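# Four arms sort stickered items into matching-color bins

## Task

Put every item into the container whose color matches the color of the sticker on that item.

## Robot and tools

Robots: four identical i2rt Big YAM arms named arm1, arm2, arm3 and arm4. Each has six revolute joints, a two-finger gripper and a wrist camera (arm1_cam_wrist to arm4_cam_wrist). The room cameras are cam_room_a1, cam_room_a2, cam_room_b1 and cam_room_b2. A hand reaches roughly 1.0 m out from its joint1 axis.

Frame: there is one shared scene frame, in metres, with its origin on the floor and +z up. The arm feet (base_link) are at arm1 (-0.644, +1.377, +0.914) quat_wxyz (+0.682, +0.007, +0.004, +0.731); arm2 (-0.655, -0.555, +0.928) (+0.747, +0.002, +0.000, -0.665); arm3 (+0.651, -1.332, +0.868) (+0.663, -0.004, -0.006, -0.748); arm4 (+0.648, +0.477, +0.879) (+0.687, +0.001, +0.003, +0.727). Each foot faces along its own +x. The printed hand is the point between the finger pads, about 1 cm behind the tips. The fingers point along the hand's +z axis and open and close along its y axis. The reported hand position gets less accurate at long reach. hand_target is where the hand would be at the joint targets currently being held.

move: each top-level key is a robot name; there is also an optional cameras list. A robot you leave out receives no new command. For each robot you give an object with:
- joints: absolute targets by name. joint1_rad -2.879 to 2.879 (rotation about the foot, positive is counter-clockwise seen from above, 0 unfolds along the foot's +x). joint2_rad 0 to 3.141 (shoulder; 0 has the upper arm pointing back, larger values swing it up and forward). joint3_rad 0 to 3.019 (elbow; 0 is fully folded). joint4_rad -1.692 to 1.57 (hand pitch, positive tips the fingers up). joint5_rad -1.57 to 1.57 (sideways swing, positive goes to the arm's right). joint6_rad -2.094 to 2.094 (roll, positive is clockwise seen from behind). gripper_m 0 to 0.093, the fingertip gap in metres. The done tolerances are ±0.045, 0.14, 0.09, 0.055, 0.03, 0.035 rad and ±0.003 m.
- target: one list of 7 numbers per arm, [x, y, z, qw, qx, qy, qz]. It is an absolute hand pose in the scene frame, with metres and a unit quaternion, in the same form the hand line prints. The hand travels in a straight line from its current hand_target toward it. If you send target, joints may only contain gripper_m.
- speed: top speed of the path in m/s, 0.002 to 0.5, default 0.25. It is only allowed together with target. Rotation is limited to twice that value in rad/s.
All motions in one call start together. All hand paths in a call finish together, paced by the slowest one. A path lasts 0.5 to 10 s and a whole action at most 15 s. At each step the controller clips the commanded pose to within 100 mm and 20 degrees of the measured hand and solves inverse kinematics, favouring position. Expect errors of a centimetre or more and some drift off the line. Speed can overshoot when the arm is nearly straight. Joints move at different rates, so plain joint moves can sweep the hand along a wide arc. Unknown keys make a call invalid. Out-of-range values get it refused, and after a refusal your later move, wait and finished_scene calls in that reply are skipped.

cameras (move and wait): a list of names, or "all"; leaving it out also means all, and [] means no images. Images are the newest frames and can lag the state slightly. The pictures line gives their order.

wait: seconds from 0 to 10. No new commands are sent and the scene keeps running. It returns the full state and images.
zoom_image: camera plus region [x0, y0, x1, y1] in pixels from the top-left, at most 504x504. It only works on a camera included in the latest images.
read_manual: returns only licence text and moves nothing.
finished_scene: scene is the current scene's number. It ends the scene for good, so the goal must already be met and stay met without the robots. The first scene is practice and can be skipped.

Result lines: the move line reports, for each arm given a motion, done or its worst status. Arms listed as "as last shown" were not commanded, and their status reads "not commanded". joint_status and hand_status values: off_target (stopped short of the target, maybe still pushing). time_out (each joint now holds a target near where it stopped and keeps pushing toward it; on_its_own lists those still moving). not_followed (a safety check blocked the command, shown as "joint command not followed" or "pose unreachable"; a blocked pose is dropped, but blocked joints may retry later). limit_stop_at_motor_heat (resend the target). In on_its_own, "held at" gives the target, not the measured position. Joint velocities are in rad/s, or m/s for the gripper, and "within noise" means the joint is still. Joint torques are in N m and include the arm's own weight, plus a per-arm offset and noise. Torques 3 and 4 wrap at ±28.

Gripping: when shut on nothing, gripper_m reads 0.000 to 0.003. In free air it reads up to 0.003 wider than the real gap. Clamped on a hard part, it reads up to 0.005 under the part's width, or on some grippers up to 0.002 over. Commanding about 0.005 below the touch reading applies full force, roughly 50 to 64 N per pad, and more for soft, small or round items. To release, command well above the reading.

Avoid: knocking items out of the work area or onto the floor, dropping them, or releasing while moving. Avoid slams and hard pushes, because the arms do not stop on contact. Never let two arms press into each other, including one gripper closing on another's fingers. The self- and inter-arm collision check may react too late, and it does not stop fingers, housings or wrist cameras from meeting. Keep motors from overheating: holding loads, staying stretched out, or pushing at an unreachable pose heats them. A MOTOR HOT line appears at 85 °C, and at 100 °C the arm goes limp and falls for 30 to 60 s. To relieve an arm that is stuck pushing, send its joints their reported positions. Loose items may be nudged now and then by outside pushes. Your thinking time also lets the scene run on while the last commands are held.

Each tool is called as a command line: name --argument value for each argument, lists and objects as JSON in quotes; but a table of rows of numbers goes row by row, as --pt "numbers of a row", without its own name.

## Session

move --arm1 '{"joints": {"joint1_rad": 1.6, "joint2_rad": 1.4, "joint3_rad": 1.4, "joint4_rad": -1.05, "joint5_rad": 0, "joint6_rad": 0}}' --arm2 '{"joints": {"joint1_rad": -1.4, "joint2_rad": 1.4, "joint3_rad": 1.4, "joint4_rad": -1.05, "joint5_rad": 0, "joint6_rad": 0}}' --arm3 '{"joints": {"joint1_rad": 1.4, "joint2_rad": 1.4, "joint3_rad": 1.4, "joint4_rad": -1.05, "joint5_rad": 0, "joint6_rad": 0}}' --arm4 '{"joints": {"joint1_rad": -1.5, "joint2_rad": 1.4, "joint3_rad": 1.4, "joint4_rad": -1.05, "joint5_rad": 0, "joint6_rad": 0}}'

Scene clock: 1.90 s.
Joint torques (N m): arm1=[-2.02 -11.22 13.38 1.57 0.07 -0.08] | arm2=[1.08 -14.86 11.78 2.07 -0.06 0.21] | arm3=[1.49 -14.21 10.86 1.07 0.11 -0.11] | arm4=[1.08 -14.74 10.52 1.09 0.08 -0.08]
Motor temperatures (°C): arm1=[21 23 28 23 21 21 21] | arm2=[23 24 26 22 22 20 23] | arm3=[24 24 24 23 24 23 23] | arm4=[22 22 23 22 24 21 24]
Heat: arm1: hottest joint3_rad 28 °C; arm2: hottest joint3_rad 26 °C; arm3: hottest joint1_rad 24 °C; arm4: hottest joint5_rad 24 °C.
move: arm1 done; arm2 done; arm3 done; arm4 done
Joint velocities: within noise
arm1.joint_positions: joint1_rad=+1.604 joint2_rad=+1.417 joint3_rad=+1.377 joint4_rad=-1.059 joint5_rad=-0.002 joint6_rad=+0.007 gripper_m=+0.09399
arm1.joint_status: all done
arm1.hand: x=-1.1609 y=+1.3232 z=+1.2031 quat_wxyz=(+0.012, +0.969, +0.047, -0.241) (m; scene frame)
arm1.hand_target: x=-1.1652 y=+1.3251 z=+1.2238 quat_wxyz=(+0.011, +0.963, +0.048, -0.264) (m; scene frame)
arm1.hand_status: not commanded
arm2.joint_positions: joint1_rad=-1.404 joint2_rad=+1.408 joint3_rad=+1.395 joint4_rad=-1.058 joint5_rad=+0.001 joint6_rad=-0.013 gripper_m=+0.09397
arm2.joint_status: all done
arm2.hand: x=-1.1620 y=-0.7032 z=+1.2210 quat_wxyz=(-0.031, -0.959, -0.144, +0.244) (m; scene frame)
arm2.hand_target: x=-1.1627 y=-0.7059 z=+1.2287 quat_wxyz=(-0.036, -0.957, -0.139, +0.254) (m; scene frame)
arm2.hand_status: not commanded
arm3.joint_positions: joint1_rad=+1.396 joint2_rad=+1.406 joint3_rad=+1.383 joint4_rad=-1.053 joint5_rad=-0.002 joint6_rad=+0.006 gripper_m=+0.09398
arm3.joint_status: all done
arm3.hand: x=+1.1531 y=-1.4810 z=+1.1602 quat_wxyz=(-0.244, -0.144, -0.958, +0.041) (m; scene frame)
arm3.hand_target: x=+1.1569 y=-1.4798 z=+1.1722 quat_wxyz=(-0.256, -0.138, -0.956, +0.044) (m; scene frame)
arm3.hand_status: not commanded
arm4.joint_positions: joint1_rad=-1.506 joint2_rad=+1.413 joint3_rad=+1.378 joint4_rad=-1.059 joint5_rad=+0.001 joint6_rad=+0.014 gripper_m=+0.09398
arm4.joint_status: all done
arm4.hand: x=+1.1695 y=+0.5413 z=+1.1597 quat_wxyz=(-0.233, +0.052, -0.971, -0.014) (m; scene frame)
arm4.hand_target: x=+1.1738 y=+0.5451 z=+1.1782 quat_wxyz=(-0.254, +0.062, -0.965, -0.015) (m; scene frame)
arm4.hand_status: not commanded
pictures: arm1_cam_wrist, arm2_cam_wrist, arm3_cam_wrist, arm4_cam_wrist, cam_room_a1, cam_room_a2, cam_room_b1, cam_room_b2
Images, in order (width x height): arm1_cam_wrist 672x504, arm2_cam_wrist 672x504, arm3_cam_wrist 672x504, arm4_cam_wrist 672x504, cam_room_a1 672x504, cam_room_a2 672x504, cam_room_b1 672x504, cam_room_b2 672x504.

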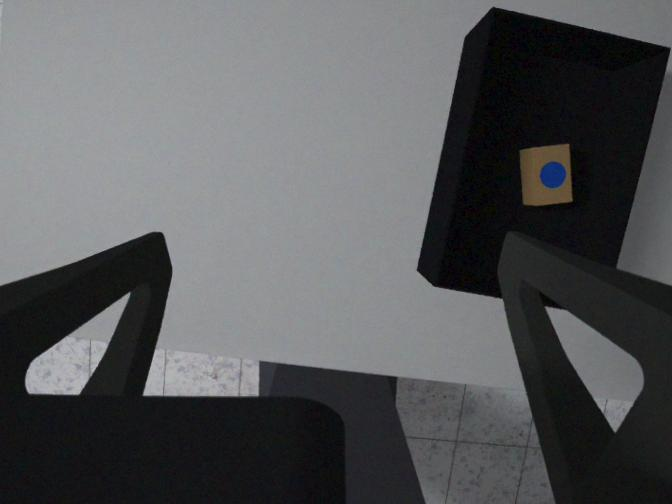

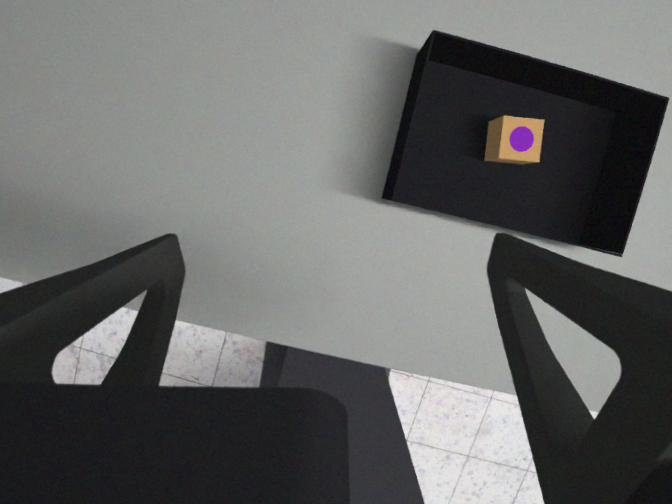

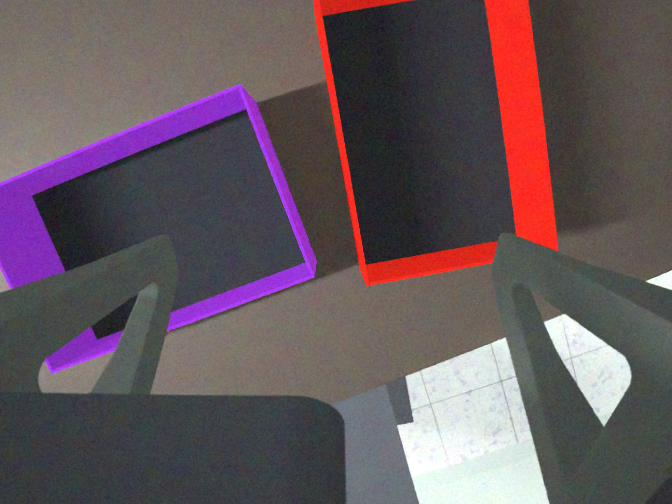

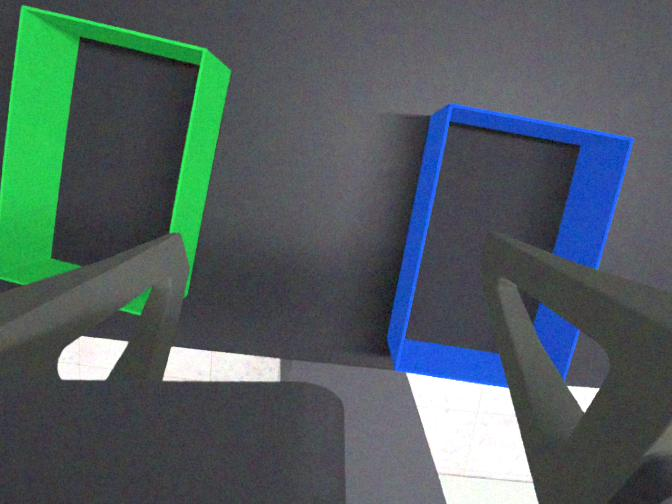

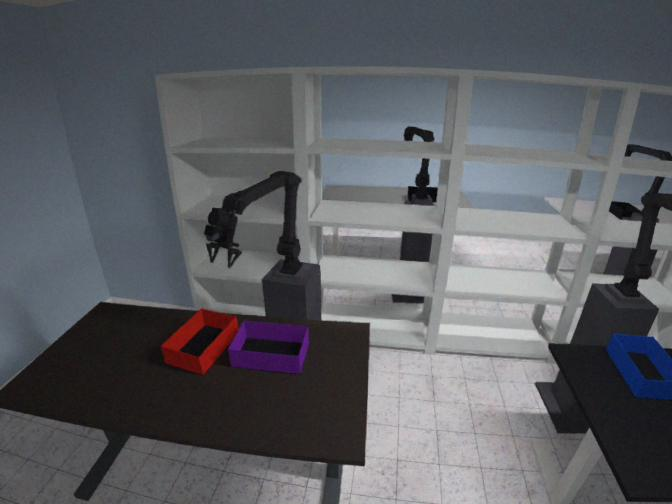

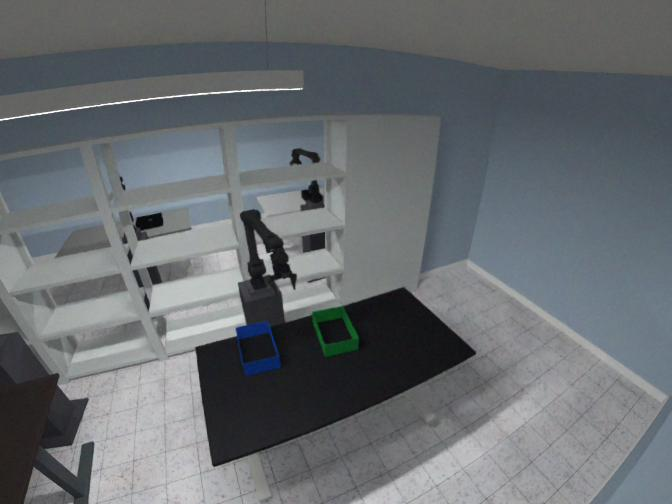

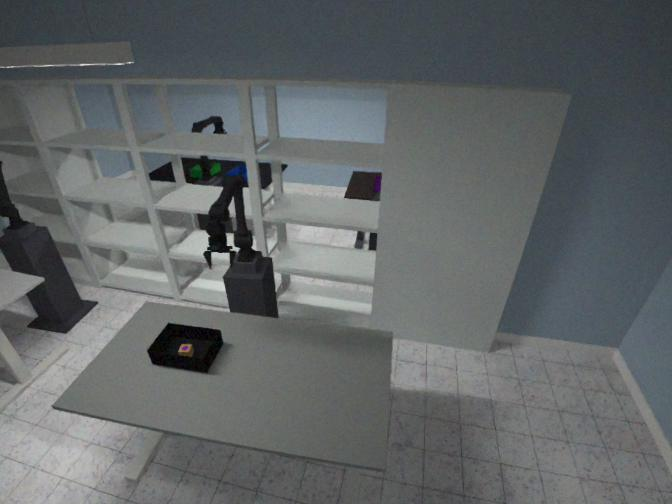

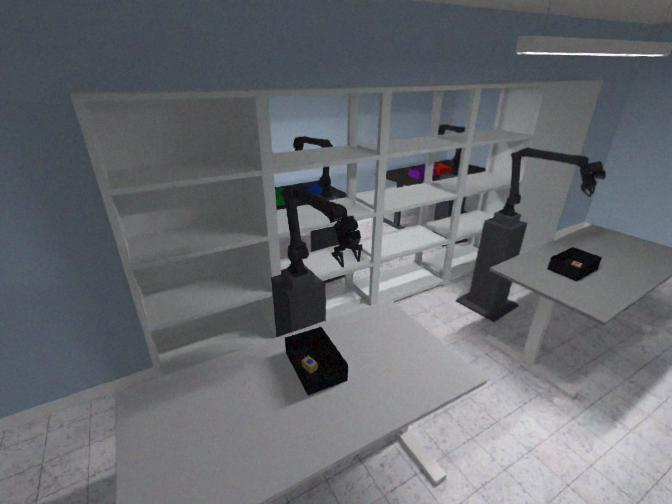

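move --arm1 '{"target": [-1.235, 1.584, 0.90, -0.0239, -0.9618, -0.0892, 0.2579], "speed": 0.5}' --arm2 '{"target": [-1.305, -0.515, 0.88, -0.0284, -0.960, -0.106, 0.2574], "speed": 0.5}' --arm3 '{"joints": {"joint1_rad": -1.986, "joint2_rad": 0.7, "joint3_rad": 0.756, "joint4_rad": -1.105, "joint5_rad": 0, "joint6_rad": 0}}' --arm4 '{"joints": {"joint1_rad": 0.906, "joint2_rad": 0.7, "joint3_rad": 0.756, "joint4_rad": -1.105, "joint5_rad": 0, "joint6_rad": 0}}' --cameras '["arm1_cam_wrist", "arm2_cam_wrist"]'

Scene clock: 22.13 s.
Joint torques (N m): arm1=[-1.2 -17.55 12.07 1.48 -0.23 -0.04] | arm2=[1.32 -21.3 11.55 2.25 -0.34 -0.08] | arm3=[0.5 -2.73 9.03 0.79 -0.06 -0.11] | arm4=[1.14 -3.25 9.22 0.58 0.19 -0.07]
Motor temperatures (°C): arm1=[21 24 31 23 21 21 21] | arm2=[23 25 28 22 22 20 23] | arm3=[24 24 25 23 24 23 23] | arm4=[22 22 26 22 24 21 24]
Heat: arm1: hottest joint3_rad 31 °C; arm2: hottest joint3_rad 28 °C; arm3: hottest joint3_rad 25 °C; arm4: hottest joint3_rad 26 °C.
move: arm1 off_target; arm2 off_target; arm3 done; arm4 done
Joint velocities: within noise
arm1.joint_positions: joint1_rad=+1.081 joint2_rad=+2.008 joint3_rad=+1.216 joint4_rad=-0.427 joint5_rad=-0.280 joint6_rad=-0.525 gripper_m=+0.09399
arm1.joint_status: not commanded
arm1.hand: x=-1.2064 y=+1.5773 z=+0.8716 quat_wxyz=(+0.041, +0.971, +0.076, -0.224) (m; scene frame)
arm1.hand_target: x=-1.2335 y=+1.5832 z=+0.9011 quat_wxyz=(+0.024, +0.962, +0.089, -0.258) (m; scene frame)
arm1.hand_status: off_target (0.041 m and 4.7 deg from the pose sent, 0.407 m and 5.5 deg at the start)
arm2.joint_positions: joint1_rad=-1.799 joint2_rad=+2.060 joint3_rad=+1.242 joint4_rad=-0.311 joint5_rad=-0.159 joint6_rad=-0.266 gripper_m=+0.09397
arm2.joint_status: not commanded
arm2.hand: x=-1.2790 y=-0.5122 z=+0.8609 quat_wxyz=(-0.034, -0.969, -0.093, +0.228) (m; scene frame)
arm2.hand_target: x=-1.3036 y=-0.5151 z=+0.8808 quat_wxyz=(-0.028, -0.960, -0.106, +0.257) (m; scene frame)
arm2.hand_status: off_target (0.032 m and 3.9 deg from the pose sent, 0.415 m and 4.6 deg at the start)
arm3.joint_positions: joint1_rad=-1.976 joint2_rad=+0.706 joint3_rad=+0.761 joint4_rad=-1.100 joint5_rad=+0.002 joint6_rad=+0.005 gripper_m=+0.09402
arm3.joint_status: all done
arm3.hand: x=+0.4068 y=-1.1860 z=+1.1013 quat_wxyz=(+0.061, -0.932, +0.255, +0.248) (m; scene frame)
arm3.hand_target: x=+0.4103 y=-1.1851 z=+1.0998 quat_wxyz=(+0.062, -0.932, +0.258, +0.246) (m; scene frame)
arm3.hand_status: not commanded
arm4.joint_positions: joint1_rad=+0.904 joint2_rad=+0.708 joint3_rad=+0.753 joint4_rad=-1.096 joint5_rad=-0.003 joint6_rad=+0.011 gripper_m=+0.09401
arm4.joint_status: all done
arm4.hand: x=+0.4179 y=+0.6396 z=+1.1115 quat_wxyz=(-0.072, +0.920, -0.295, -0.247) (m; scene frame)
arm4.hand_target: x=+0.4196 y=+0.6384 z=+1.1142 quat_wxyz=(-0.075, +0.921, -0.290, -0.248) (m; scene frame)
arm4.hand_status: not commanded
pictures: arm1_cam_wrist, arm2_cam_wrist
Images, in order (width x height): arm1_cam_wrist 672x504, arm2_cam_wrist 672x504.

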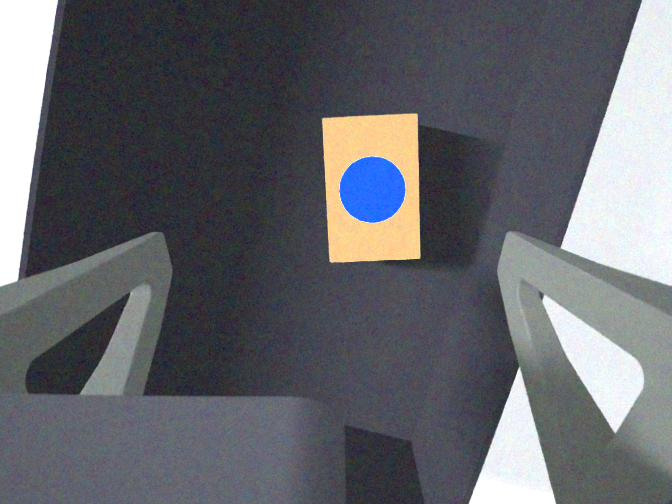

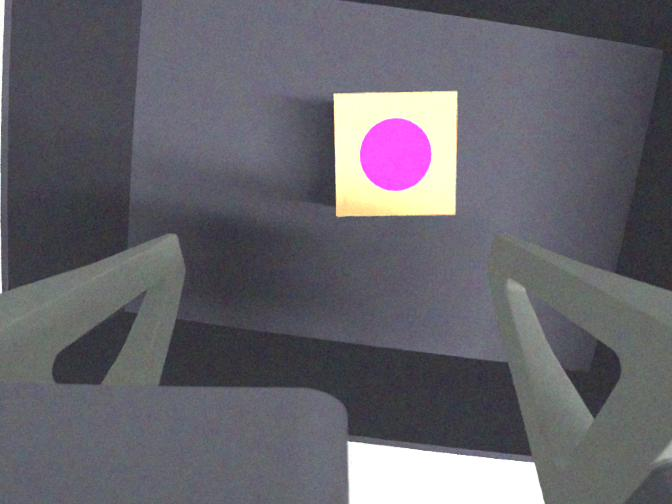

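move --arm1 '{"target": [-1.243, 1.598, 0.752, -0.0287, -0.9539, -0.0968, 0.2826], "speed": 0.3}' --arm2 '{"target": [-1.332, -0.494, 0.760, -0.0346, -0.9516, -0.1169, 0.2819], "speed": 0.3}' --cameras '["arm1_cam_wrist", "arm2_cam_wrist"]'

Scene clock: 36.60 s.
Joint torques (N m): arm1=[-2.26 -16.73 9.17 1.68 -0.16 0.04] | arm2=[0.44 -22.24 9.85 2.37 -0.38 -0.08] | arm3=[0.44 -2.73 9.03 0.8 -0.06 -0.09] | arm4=[1.2 -2.73 9.21 0.46 0.13 -0.06]
Motor temperatures (°C): arm1=[21 25 32 23 21 21 21] | arm2=[23 26 30 22 22 20 23] | arm3=[24 24 26 23 24 23 23] | arm4=[22 22 29 22 24 21 24]
Heat: arm1: hottest joint3_rad 32 °C; arm2: hottest joint3_rad 30 °C; arm3: hottest joint3_rad 26 °C; arm4: hottest joint3_rad 29 °C.
move: arm1 off_target; arm2 off_target
Joint velocities: within noise
arm1.joint_positions: joint1_rad=+1.069 joint2_rad=+2.310 joint3_rad=+1.255 joint4_rad=-0.105 joint5_rad=-0.329 joint6_rad=-0.561 gripper_m=+0.09394
arm1.joint_status: not commanded
arm1.hand: x=-1.2236 y=+1.5837 z=+0.7389 quat_wxyz=(+0.043, +0.960, +0.096, -0.261) (m; scene frame)
arm1.hand_target: x=-1.2421 y=+1.5978 z=+0.7528 quat_wxyz=(+0.029, +0.954, +0.097, -0.283) (m; scene frame)
arm1.hand_status: off_target (0.027 m and 3.0 deg from the pose sent, 0.127 m and 7.5 deg at the start)
arm2.joint_positions: joint1_rad=-1.825 joint2_rad=+2.338 joint3_rad=+1.343 joint4_rad=-0.082 joint5_rad=-0.205 joint6_rad=-0.311 gripper_m=+0.09397
arm2.joint_status: not commanded
arm2.hand: x=-1.3101 y=-0.4992 z=+0.7496 quat_wxyz=(-0.041, -0.959, -0.109, +0.258) (m; scene frame)
arm2.hand_target: x=-1.3311 y=-0.4941 z=+0.7608 quat_wxyz=(-0.034, -0.952, -0.117, +0.282) (m; scene frame)
arm2.hand_status: off_target (0.025 m and 3.0 deg from the pose sent, 0.115 m and 7.0 deg at the start)
arm3, arm4: as last shown
pictures: arm1_cam_wrist, arm2_cam_wrist
Images, in order (width x height): arm1_cam_wrist 672x504, arm2_cam_wrist 672x504.

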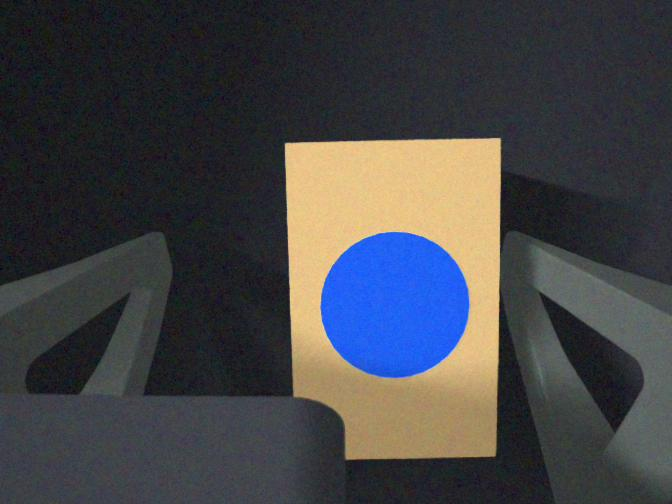

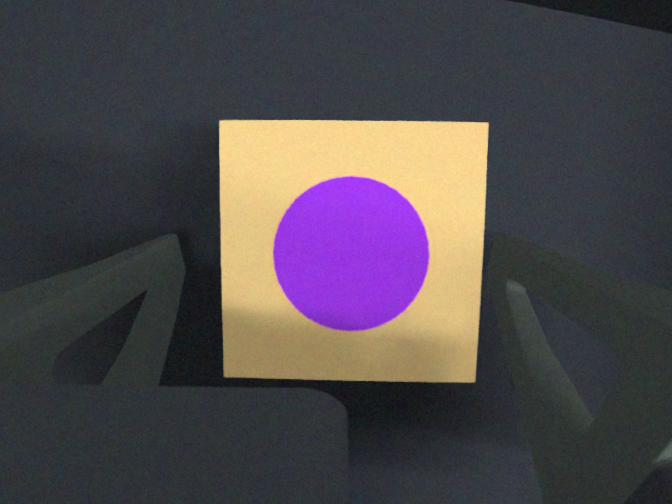

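move --arm1 '{"joints": {"gripper_m": 0.028}}' --arm2 '{"joints": {"gripper_m": 0.038}}' --cameras '[]'

move --arm1 '{"target": [-1.18, 1.57, 0.94, -0.0287, -0.9539, -0.0968, 0.2826], "speed": 0.45}' --arm2 '{"target": [-1.26, -0.50, 0.94, -0.0346, -0.9516, -0.1169, 0.2819], "speed": 0.45}' --cameras '["arm1_cam_wrist", "arm2_cam_wrist"]'

move --arm1 '{"joints": {"joint1_rad": -2.25, "joint2_rad": 0.7, "joint3_rad": 0.756, "joint4_rad": -1.105, "joint5_rad": 0, "joint6_rad": 0}}' --arm2 '{"joints": {"joint1_rad": 0.918, "joint2_rad": 0.7, "joint3_rad": 0.756, "joint4_rad": -1.105, "joint5_rad": 0, "joint6_rad": 0}}' --cameras '["cam_room_b1"]'

move --arm1 '{"target": [0.01, 0.920, 1.115, 0.247, 0.290, 0.9215, -0.0776], "speed": 0.45}' --arm2 '{"target": [0.008, -0.949, 1.095, 0.2495, 0.2565, 0.9312, -0.0687], "speed": 0.45}' --cameras '["arm1_cam_wrist", "arm2_cam_wrist"]'

Scene clock: 45.37 s.
Joint torques (N m): arm1=[-2.49 -16.73 9.18 1.62 -0.19 -0.03] | arm2=[0.38 -22.18 9.78 2.37 -0.31 -0.08] | arm3=[0.56 -2.78 9.02 0.75 -0.06 -0.1] | arm4=[0.79 -2.9 9.26 0.57 0.19 -0.1]
Motor temperatures (°C): arm1=[21 25 32 23 21 21 21] | arm2=[23 26 30 22 22 20 23] | arm3=[24 24 26 23 24 23 23] | arm4=[22 22 31 22 24 21 24]
Heat: arm1: hottest joint3_rad 32 °C; arm2: hottest joint3_rad 30 °C; arm3: hottest joint3_rad 26 °C; arm4: hottest joint3_rad 31 °C.
move: arm1 off_target; arm2 off_target
Joint velocities: within noise
arm1.joint_positions: joint1_rad=+1.069 joint2_rad=+2.310 joint3_rad=+1.255 joint4_rad=-0.104 joint5_rad=-0.329 joint6_rad=-0.561 gripper_m=+0.04383
arm1.joint_status: gripper_m off_target (ended at +0.04387, target +0.02800)
arm1.hand: x=-1.2237 y=+1.5838 z=+0.7390 quat_wxyz=(+0.043, +0.960, +0.096, -0.261) (m; scene frame)
arm1.hand_target: x=-1.2421 y=+1.5978 z=+0.7528 quat_wxyz=(+0.029, +0.954, +0.097, -0.282) (m; scene frame)
arm1.hand_status: not commanded
arm2.joint_positions: joint1_rad=-1.825 joint2_rad=+2.338 joint3_rad=+1.343 joint4_rad=-0.081 joint5_rad=-0.207 joint6_rad=-0.313 gripper_m=+0.05286
arm2.joint_status: gripper_m off_target (ended at +0.05289, target +0.03800)
arm2.hand: x=-1.3101 y=-0.4994 z=+0.7497 quat_wxyz=(-0.042, -0.959, -0.110, +0.259) (m; scene frame)
arm2.hand_target: x=-1.3309 y=-0.4941 z=+0.7606 quat_wxyz=(-0.034, -0.952, -0.117, +0.282) (m; scene frame)
arm2.hand_status: not commanded
arm3, arm4: as last shown
pictures: none
No camera images: "cameras" was empty.

Scene clock: 46.77 s.
Joint torques (N m): arm1=[-2.84 -12.63 9.11 0.95 -0.26 -0.01] | arm2=[-0.15 -17.03 8.59 1.42 -0.32 -0.09] | arm3=[0.44 -2.73 9.02 0.76 -0.05 -0.11] | arm4=[1.03 -2.73 9.26 0.51 0.17 -0.03]
Motor temperatures (°C): arm1=[21 25 32 23 21 21 21] | arm2=[23 26 30 22 22 20 23] | arm3=[24 24 26 23 24 23 23] | arm4=[22 22 31 22 24 21 24]
Heat: arm1: hottest joint3_rad 32 °C; arm2: hottest joint3_rad 30 °C; arm3: hottest joint3_rad 26 °C; arm4: hottest joint3_rad 31 °C.
move: arm1 done; arm2 off_target
Joint velocities: within noise
arm1.joint_positions: joint1_rad=+1.069 joint2_rad=+1.803 joint3_rad=+1.074 joint4_rad=-0.372 joint5_rad=-0.328 joint6_rad=-0.561 gripper_m=+0.04383
arm1.joint_status: not commanded
arm1.hand: x=-1.1814 y=+1.5653 z=+0.9411 quat_wxyz=(+0.028, +0.953, +0.100, -0.285) (m; scene frame)
arm1.hand_target: x=-1.1799 y=+1.5700 z=+0.9401 quat_wxyz=(+0.029, +0.954, +0.097, -0.283) (m; scene frame)
arm1.hand_status: done (0.005 m and 0.5 deg from the pose sent, 0.206 m and 3.0 deg at the start)
arm2.joint_positions: joint1_rad=-1.828 joint2_rad=+1.842 joint3_rad=+1.142 joint4_rad=-0.294 joint5_rad=-0.212 joint6_rad=-0.319 gripper_m=+0.05289
arm2.joint_status: not commanded
arm2.hand: x=-1.2671 y=-0.5050 z=+0.9555 quat_wxyz=(-0.033, -0.947, -0.115, +0.298) (m; scene frame)
arm2.hand_target: x=-1.2597 y=-0.5002 z=+0.9403 quat_wxyz=(-0.035, -0.952, -0.117, +0.282) (m; scene frame)
arm2.hand_status: off_target (0.018 m and 1.9 deg from the pose sent, 0.197 m and 3.0 deg at the start)
arm3, arm4: as last shown
pictures: arm1_cam_wrist, arm2_cam_wrist
Images, in order (width x height): arm1_cam_wrist 672x504, arm2_cam_wrist 672x504.

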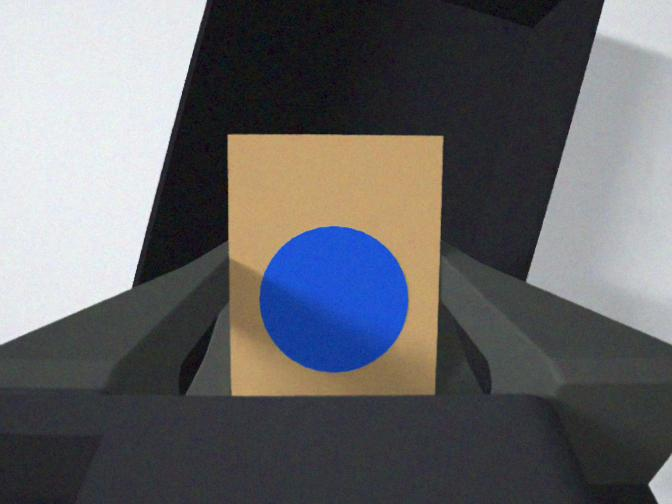

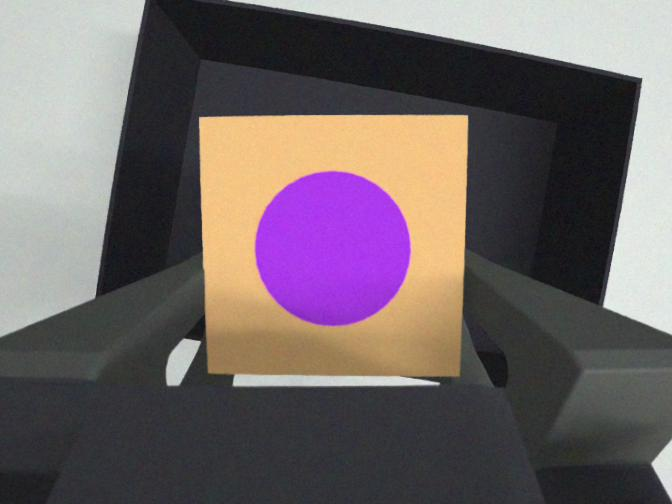

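Scene clock: 49.20 s.
Joint torques (N m): arm1=[-2.02 -0.38 11.73 0.83 -0.06 0.08] | arm2=[1.03 -3.37 10.47 1.31 0.15 0.22] | arm3=[0.62 -2.84 8.99 0.8 -0.05 -0.09] | arm4=[1.08 -2.84 9.37 0.54 0.17 -0.04]
Motor temperatures (°C): arm1=[21 25 32 23 21 21 21] | arm2=[23 26 30 22 22 20 23] | arm3=[24 24 26 23 24 23 23] | arm4=[22 22 31 22 24 21 24]
Heat: arm1: hottest joint3_rad 32 °C; arm2: hottest joint3_rad 30 °C; arm3: hottest joint3_rad 26 °C; arm4: hottest joint3_rad 31 °C.
move: arm1 done; arm2 done
Joint velocities: within noise
arm1.joint_positions: joint1_rad=-2.245 joint2_rad=+0.706 joint3_rad=+0.753 joint4_rad=-1.095 joint5_rad=+0.002 joint6_rad=-0.007 gripper_m=+0.04383
arm1.joint_status: all done
arm1.hand: x=-0.4087 y=+1.2156 z=+1.1426 quat_wxyz=(-0.238, -0.285, -0.925, +0.080) (m; scene frame)
arm1.hand_target: x=-0.4110 y=+1.2159 z=+1.1447 quat_wxyz=(-0.239, -0.290, -0.923, +0.079) (m; scene frame)
arm1.hand_status: not commanded
arm2.joint_positions: joint1_rad=+0.914 joint2_rad=+0.703 joint3_rad=+0.768 joint4_rad=-1.093 joint5_rad=-0.004 joint6_rad=-0.015 gripper_m=+0.05289
arm2.joint_status: all done
arm2.hand: x=-0.4108 y=-0.7023 z=+1.1696 quat_wxyz=(-0.259, -0.250, -0.930, +0.070) (m; scene frame)
arm2.hand_target: x=-0.4151 y=-0.6993 z=+1.1630 quat_wxyz=(-0.249, -0.256, -0.932, +0.067) (m; scene frame)
arm2.hand_status: not commanded
arm3, arm4: as last shown
pictures: cam_room_b1
Images, in order (width x height): cam_room_b1 672x504.

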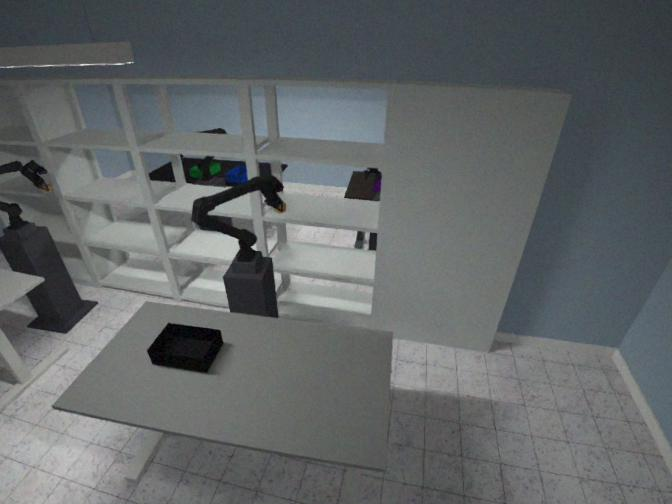

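Scene clock: 51.37 s.
Joint torques (N m): arm1=[-1.96 -21.07 17.58 0.84 -0.04 0.11] | arm2=[1.26 -23.18 16.84 1.2 0.14 0.21] | arm3=[0.67 -2.67 9.01 0.79 -0.06 -0.1] | arm4=[0.56 -2.43 9.29 0.59 0.19 -0.06]
Motor temperatures (°C): arm1=[21 25 33 23 21 21 21] | arm2=[23 26 31 22 22 20 23] | arm3=[24 24 26 23 24 23 23] | arm4=[22 22 31 22 24 21 24]
Heat: arm1: hottest joint3_rad 33 °C; arm2: hottest joint3_rad 31 °C; arm3: hottest joint3_rad 26 °C; arm4: hottest joint3_rad 31 °C.
move: arm1 off_target; arm2 off_target
Joint velocities: within noise
arm1.joint_positions: joint1_rad=-2.245 joint2_rad=+2.147 joint3_rad=+2.107 joint4_rad=-1.053 joint5_rad=-0.006 joint6_rad=-0.007 gripper_m=+0.04383
arm1.joint_status: not commanded
arm1.hand: x=+0.0005 y=+0.9334 z=+1.0799 quat_wxyz=(-0.219, -0.286, -0.930, +0.070) (m; scene frame)
arm1.hand_target: x=+0.0080 y=+0.9213 z=+1.1152 quat_wxyz=(-0.248, -0.290, -0.921, +0.078) (m; scene frame)
arm1.hand_status: off_target (0.039 m and 3.5 deg from the pose sent, 0.513 m and 1.3 deg at the start)
arm2.joint_positions: joint1_rad=+0.914 joint2_rad=+2.071 joint3_rad=+1.894 joint4_rad=-0.910 joint5_rad=+0.001 joint6_rad=-0.013 gripper_m=+0.05290
arm2.joint_status: not commanded
arm2.hand: x=-0.0093 y=-0.9433 z=+1.0735 quat_wxyz=(-0.231, -0.253, -0.937, +0.064) (m; scene frame)
arm2.hand_target: x=+0.0066 y=-0.9480 z=+1.0952 quat_wxyz=(-0.250, -0.256, -0.931, +0.069) (m; scene frame)
arm2.hand_status: off_target (0.028 m and 2.3 deg from the pose sent, 0.492 m and 1.3 deg at the start)
arm3, arm4: as last shown
pictures: arm1_cam_wrist, arm2_cam_wrist
Images, in order (width x height): arm1_cam_wrist 672x504, arm2_cam_wrist 672x504.

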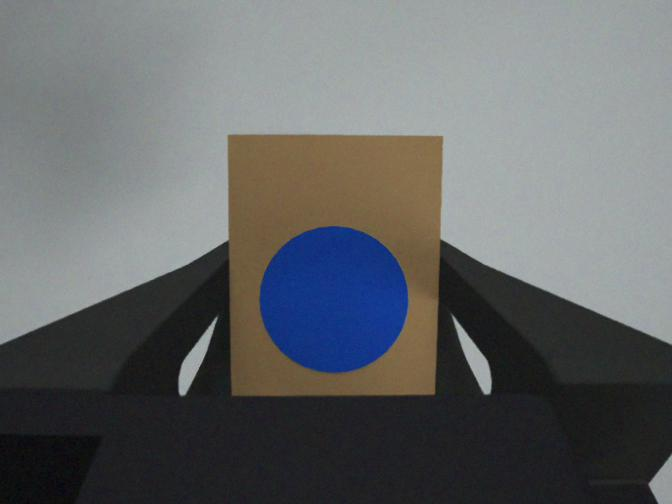

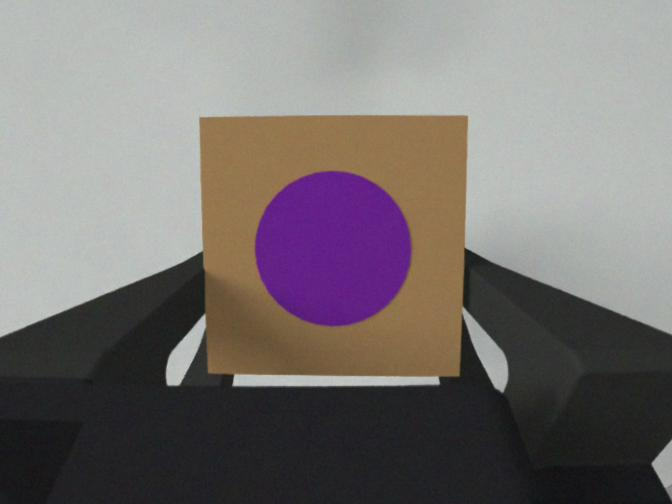

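move --arm1 '{"target": [0.01, 0.917, 1.000, 0.247, 0.290, 0.9215, -0.0776], "speed": 0.2}' --arm2 '{"target": [0.005, -0.947, 0.998, 0.2495, 0.2565, 0.9312, -0.0687], "speed": 0.2}' --cameras '[]'

Scene clock: 58.47 s.
Joint torques (N m): arm1=[-2.78 -19.6 11.48 1.84 0.01 0.05] | arm2=[1.32 -22.12 10.59 2.54 0.07 0.2] | arm3=[0.67 -2.84 9.01 0.81 -0.06 -0.09] | arm4=[1.49 -2.61 9.21 0.64 0.19 -0.05]
Motor temperatures (°C): arm1=[21 25 34 23 21 21 22] | arm2=[23 26 31 22 22 20 23] | arm3=[24 24 26 23 24 23 23] | arm4=[22 22 32 22 24 21 24]
Heat: arm1: hottest joint3_rad 34 °C; arm2: hottest joint3_rad 31 °C; arm3: hottest joint3_rad 26 °C; arm4: hottest joint3_rad 32 °C.
move: arm1 off_target; arm2 off_target
Joint velocities: within noise
arm1.joint_positions: joint1_rad=-2.248 joint2_rad=+2.185 joint3_rad=+1.967 joint4_rad=-0.818 joint5_rad=-0.008 joint6_rad=-0.004 gripper_m=+0.04383
arm1.joint_status: not commanded
arm1.hand: x=+0.0096 y=+0.9241 z=+1.0091 quat_wxyz=(-0.245, -0.286, -0.923, +0.077) (m; scene frame)
arm1.hand_target: x=+0.0097 y=+0.9171 z=+1.0000 quat_wxyz=(-0.247, -0.290, -0.921, +0.078) (m; scene frame)
arm1.hand_status: off_target (0.012 m and 0.6 deg from the pose sent, 0.082 m and 3.5 deg at the start)
arm2.joint_positions: joint1_rad=+0.914 joint2_rad=+2.113 joint3_rad=+1.804 joint4_rad=-0.722 joint5_rad=+0.003 joint6_rad=-0.011 gripper_m=+0.05290
arm2.joint_status: not commanded
arm2.hand: x=+0.0009 y=-0.9503 z=+1.0211 quat_wxyz=(-0.257, -0.253, -0.930, +0.072) (m; scene frame)
arm2.hand_target: x=+0.0042 y=-0.9465 z=+0.9983 quat_wxyz=(-0.249, -0.256, -0.931, +0.069) (m; scene frame)
arm2.hand_status: off_target (0.024 m and 1.0 deg from the pose sent, 0.077 m and 2.3 deg at the start)
arm3, arm4: as last shown
pictures: none
No camera images: "cameras" was empty.

move --arm1 '{"joints": {"gripper_m": 0.093}}' --arm2 '{"joints": {"gripper_m": 0.093}}' --cameras '[]'

move --arm1 '{"target": [-0.412, 1.216, 1.145, 0.247, 0.290, 0.9215, -0.0776], "speed": 0.45}' --arm2 '{"target": [-0.412, -0.70, 1.163, 0.2495, 0.2565, 0.9312, -0.0687], "speed": 0.45}' --arm3 '{"target": [-0.001, -0.949, 1.115, 0.0685, -0.9314, 0.2556, 0.2496], "speed": 0.45}' --arm4 '{"target": [-0.004, 0.955, 1.085, 0.0778, -0.9212, 0.2905, 0.2468], "speed": 0.45}' --cameras '["arm3_cam_wrist", "arm4_cam_wrist"]'

Scene clock: 66.80 s.
Joint torques (N m): arm1=[-2.61 -19.72 11.69 1.94 0 0.05] | arm2=[1.26 -22.07 10.62 2.54 0.07 0.19] | arm3=[0.44 -2.73 9.02 0.8 -0.06 -0.1] | arm4=[1.14 -2.73 9.26 0.57 0.17 -0.05]
Motor temperatures (°C): arm1=[21 26 34 23 21 21 22] | arm2=[23 26 31 22 22 20 24] | arm3=[24 24 27 23 24 23 23] | arm4=[22 22 33 22 24 21 24]
Heat: arm1: hottest joint3_rad 34 °C; arm2: hottest joint3_rad 31 °C; arm3: hottest joint3_rad 27 °C; arm4: hottest joint3_rad 33 °C.
move: arm1 done; arm2 done
Joint velocities: within noise
arm1.joint_positions: joint1_rad=-2.248 joint2_rad=+2.185 joint3_rad=+1.967 joint4_rad=-0.818 joint5_rad=-0.008 joint6_rad=-0.004 gripper_m=+0.09296
arm1.joint_status: all done
arm1.hand: x=+0.0096 y=+0.9241 z=+1.0091 quat_wxyz=(-0.245, -0.286, -0.923, +0.077) (m; scene frame)
arm1.hand_target: x=+0.0097 y=+0.9171 z=+1.0000 quat_wxyz=(-0.247, -0.290, -0.921, +0.078) (m; scene frame)
arm1.hand_status: not commanded
arm2.joint_positions: joint1_rad=+0.914 joint2_rad=+2.113 joint3_rad=+1.804 joint4_rad=-0.722 joint5_rad=+0.003 joint6_rad=-0.011 gripper_m=+0.09293
arm2.joint_status: all done
arm2.hand: x=+0.0009 y=-0.9503 z=+1.0211 quat_wxyz=(-0.257, -0.253, -0.930, +0.072) (m; scene frame)
arm2.hand_target: x=+0.0042 y=-0.9465 z=+0.9983 quat_wxyz=(-0.249, -0.256, -0.931, +0.069) (m; scene frame)
arm2.hand_status: not commanded
arm3, arm4: as last shown
pictures: none
No camera images: "cameras" was empty.

Scene clock: 69.03 s.
Joint torques (N m): arm1=[-3.02 1.49 11.62 0.69 0.05 -0.1] | arm2=[1.55 -2.02 10.3 1.28 0.15 0.18] | arm3=[1.55 -24.23 14.08 0.58 0.12 -0.04] | arm4=[0.5 -24.94 12.72 0.31 -0.02 -0.11]
Motor temperatures (°C): arm1=[21 26 34 23 21 21 22] | arm2=[23 26 31 22 22 20 23] | arm3=[24 24 27 23 24 23 23] | arm4=[22 22 33 22 24 21 24]
Heat: arm1: hottest joint3_rad 34 °C; arm2: hottest joint3_rad 31 °C; arm3: hottest joint3_rad 27 °C; arm4: hottest joint3_rad 33 °C.
move: arm1 done; arm2 off_target; arm3 off_target; arm4 off_target
Joint velocities: within noise
arm1.joint_positions: joint1_rad=-2.249 joint2_rad=+0.680 joint3_rad=+0.746 joint4_rad=-1.083 joint5_rad=-0.010 joint6_rad=+0.004 gripper_m=+0.09297
arm1.joint_status: not commanded
arm1.hand: x=-0.4094 y=+1.2171 z=+1.1476 quat_wxyz=(-0.255, -0.289, -0.919, +0.078) (m; scene frame)
arm1.hand_target: x=-0.4120 y=+1.2161 z=+1.1449 quat_wxyz=(-0.247, -0.290, -0.921, +0.077) (m; scene frame)
arm1.hand_status: done (0.004 m and 1.0 deg from the pose sent, 0.530 m and 0.6 deg at the start)
arm2.joint_positions: joint1_rad=+0.916 joint2_rad=+0.699 joint3_rad=+0.774 joint4_rad=-1.084 joint5_rad=+0.005 joint6_rad=-0.005 gripper_m=+0.09293
arm2.joint_status: not commanded
arm2.hand: x=-0.4094 y=-0.7044 z=+1.1746 quat_wxyz=(-0.267, -0.254, -0.927, +0.075) (m; scene frame)
arm2.hand_target: x=-0.4122 y=-0.7001 z=+1.1632 quat_wxyz=(-0.250, -0.257, -0.931, +0.069) (m; scene frame)
arm2.hand_status: off_target (0.013 m and 2.2 deg from the pose sent, 0.503 m and 1.0 deg at the start)
arm3.joint_positions: joint1_rad=-1.976 joint2_rad=+2.014 joint3_rad=+2.019 joint4_rad=-1.089 joint5_rad=+0.013 joint6_rad=+0.005 gripper_m=+0.09402
arm3.joint_status: not commanded
arm3.hand: x=+0.0098 y=-0.9534 z=+1.0893 quat_wxyz=(+0.062, -0.937, +0.258, +0.229) (m; scene frame)
arm3.hand_target: x=+0.0002 y=-0.9497 z=+1.1150 quat_wxyz=(+0.069, -0.931, +0.256, +0.250) (m; scene frame)
arm3.hand_status: off_target (0.028 m and 2.6 deg from the pose sent, 0.472 m and 0.8 deg at the start)
arm4.joint_positions: joint1_rad=+0.890 joint2_rad=+2.198 joint3_rad=+2.228 joint4_rad=-1.103 joint5_rad=-0.003 joint6_rad=-0.006 gripper_m=+0.09401
arm4.joint_status: not commanded
arm4.hand: x=+0.0009 y=+0.9445 z=+1.0733 quat_wxyz=(-0.073, +0.923, -0.295, -0.237) (m; scene frame)
arm4.hand_target: x=-0.0033 y=+0.9546 z=+1.0849 quat_wxyz=(-0.078, +0.921, -0.291, -0.247) (m; scene frame)
arm4.hand_status: off_target (0.016 m and 1.4 deg from the pose sent, 0.527 m and 0.9 deg at the start)
pictures: arm3_cam_wrist, arm4_cam_wrist
Images, in order (width x height): arm3_cam_wrist 672x504, arm4_cam_wrist 672x504.

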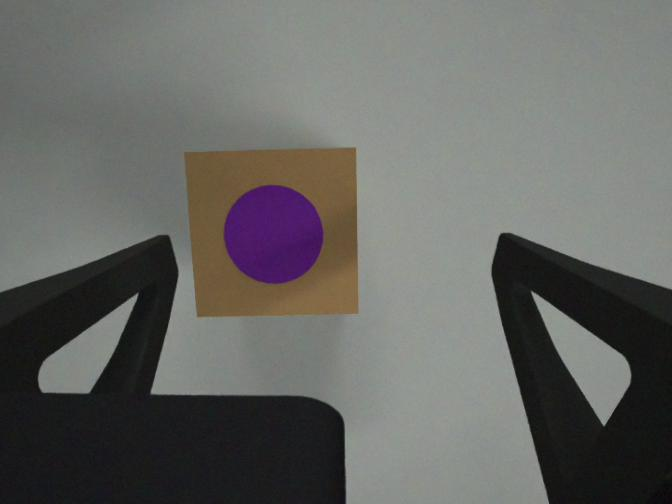

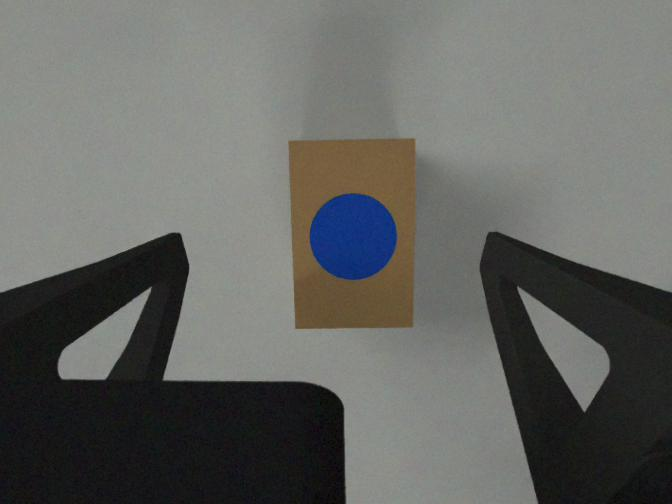

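move --arm3 '{"target": [-0.007, -0.968, 1.010, 0.0685, -0.9314, 0.2556, 0.2496], "speed": 0.2}' --arm4 '{"target": [0.000, 0.955, 0.988, 0.0778, -0.9212, 0.2905, 0.2468], "speed": 0.2}' --cameras '["arm3_cam_wrist", "arm4_cam_wrist"]'

Scene clock: 77.20 s.
Joint torques (N m): arm1=[-2.32 1.14 11.54 0.75 0.01 -0.04] | arm2=[1.61 -2.14 10.32 1.26 0.14 0.18] | arm3=[2.61 -22.83 8.73 1.57 0.11 0.01] | arm4=[0.21 -23.71 8.54 1.39 -0.04 -0.07]
Motor temperatures (°C): arm1=[21 25 34 23 21 21 22] | arm2=[23 26 31 22 22 20 23] | arm3=[24 25 29 23 24 23 23] | arm4=[22 23 35 22 24 21 24]
Heat: arm1: hottest joint3_rad 34 °C; arm2: hottest joint3_rad 31 °C; arm3: hottest joint3_rad 29 °C; arm4: hottest joint3_rad 35 °C.
move: arm3 off_target; arm4 off_target
Joint velocities: within noise
arm1, arm2: as last shown
arm3.joint_positions: joint1_rad=-1.961 joint2_rad=+2.019 joint3_rad=+1.833 joint4_rad=-0.846 joint5_rad=+0.028 joint6_rad=+0.022 gripper_m=+0.09399
arm3.joint_status: not commanded
arm3.hand: x=+0.0001 y=-0.9590 z=+1.0223 quat_wxyz=(+0.071, -0.930, +0.259, +0.253) (m; scene frame)
arm3.hand_target: x=-0.0067 y=-0.9682 z=+1.0100 quat_wxyz=(+0.068, -0.932, +0.256, +0.250) (m; scene frame)
arm3.hand_status: off_target (0.017 m and 0.6 deg from the pose sent, 0.082 m and 2.6 deg at the start)
arm4.joint_positions: joint1_rad=+0.888 joint2_rad=+2.195 joint3_rad=+2.050 joint4_rad=-0.883 joint5_rad=-0.005 joint6_rad=-0.013 gripper_m=+0.09400
arm4.joint_status: not commanded
arm4.hand: x=-0.0022 y=+0.9485 z=+1.0124 quat_wxyz=(-0.080, +0.918, -0.291, -0.257) (m; scene frame)
arm4.hand_target: x=+0.0007 y=+0.9545 z=+0.9884 quat_wxyz=(-0.078, +0.921, -0.291, -0.247) (m; scene frame)
arm4.hand_status: off_target (0.025 m and 1.2 deg from the pose sent, 0.086 m and 1.4 deg at the start)
pictures: arm3_cam_wrist, arm4_cam_wrist
Images, in order (width x height): arm3_cam_wrist 672x504, arm4_cam_wrist 672x504.

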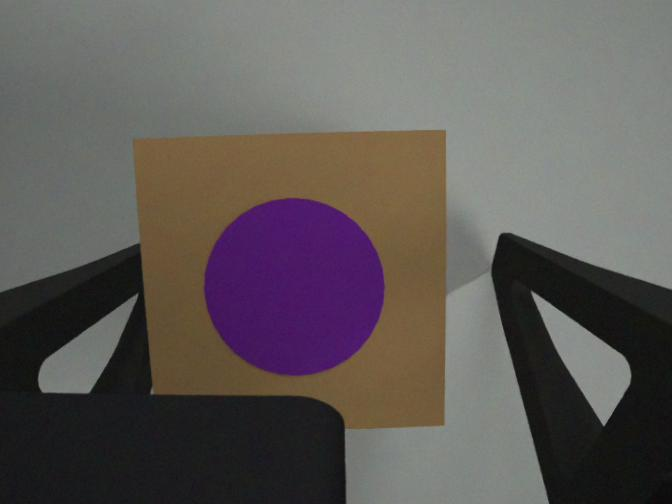

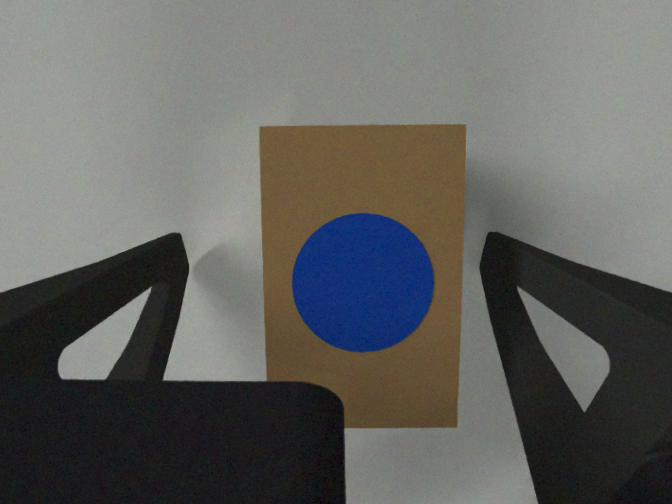

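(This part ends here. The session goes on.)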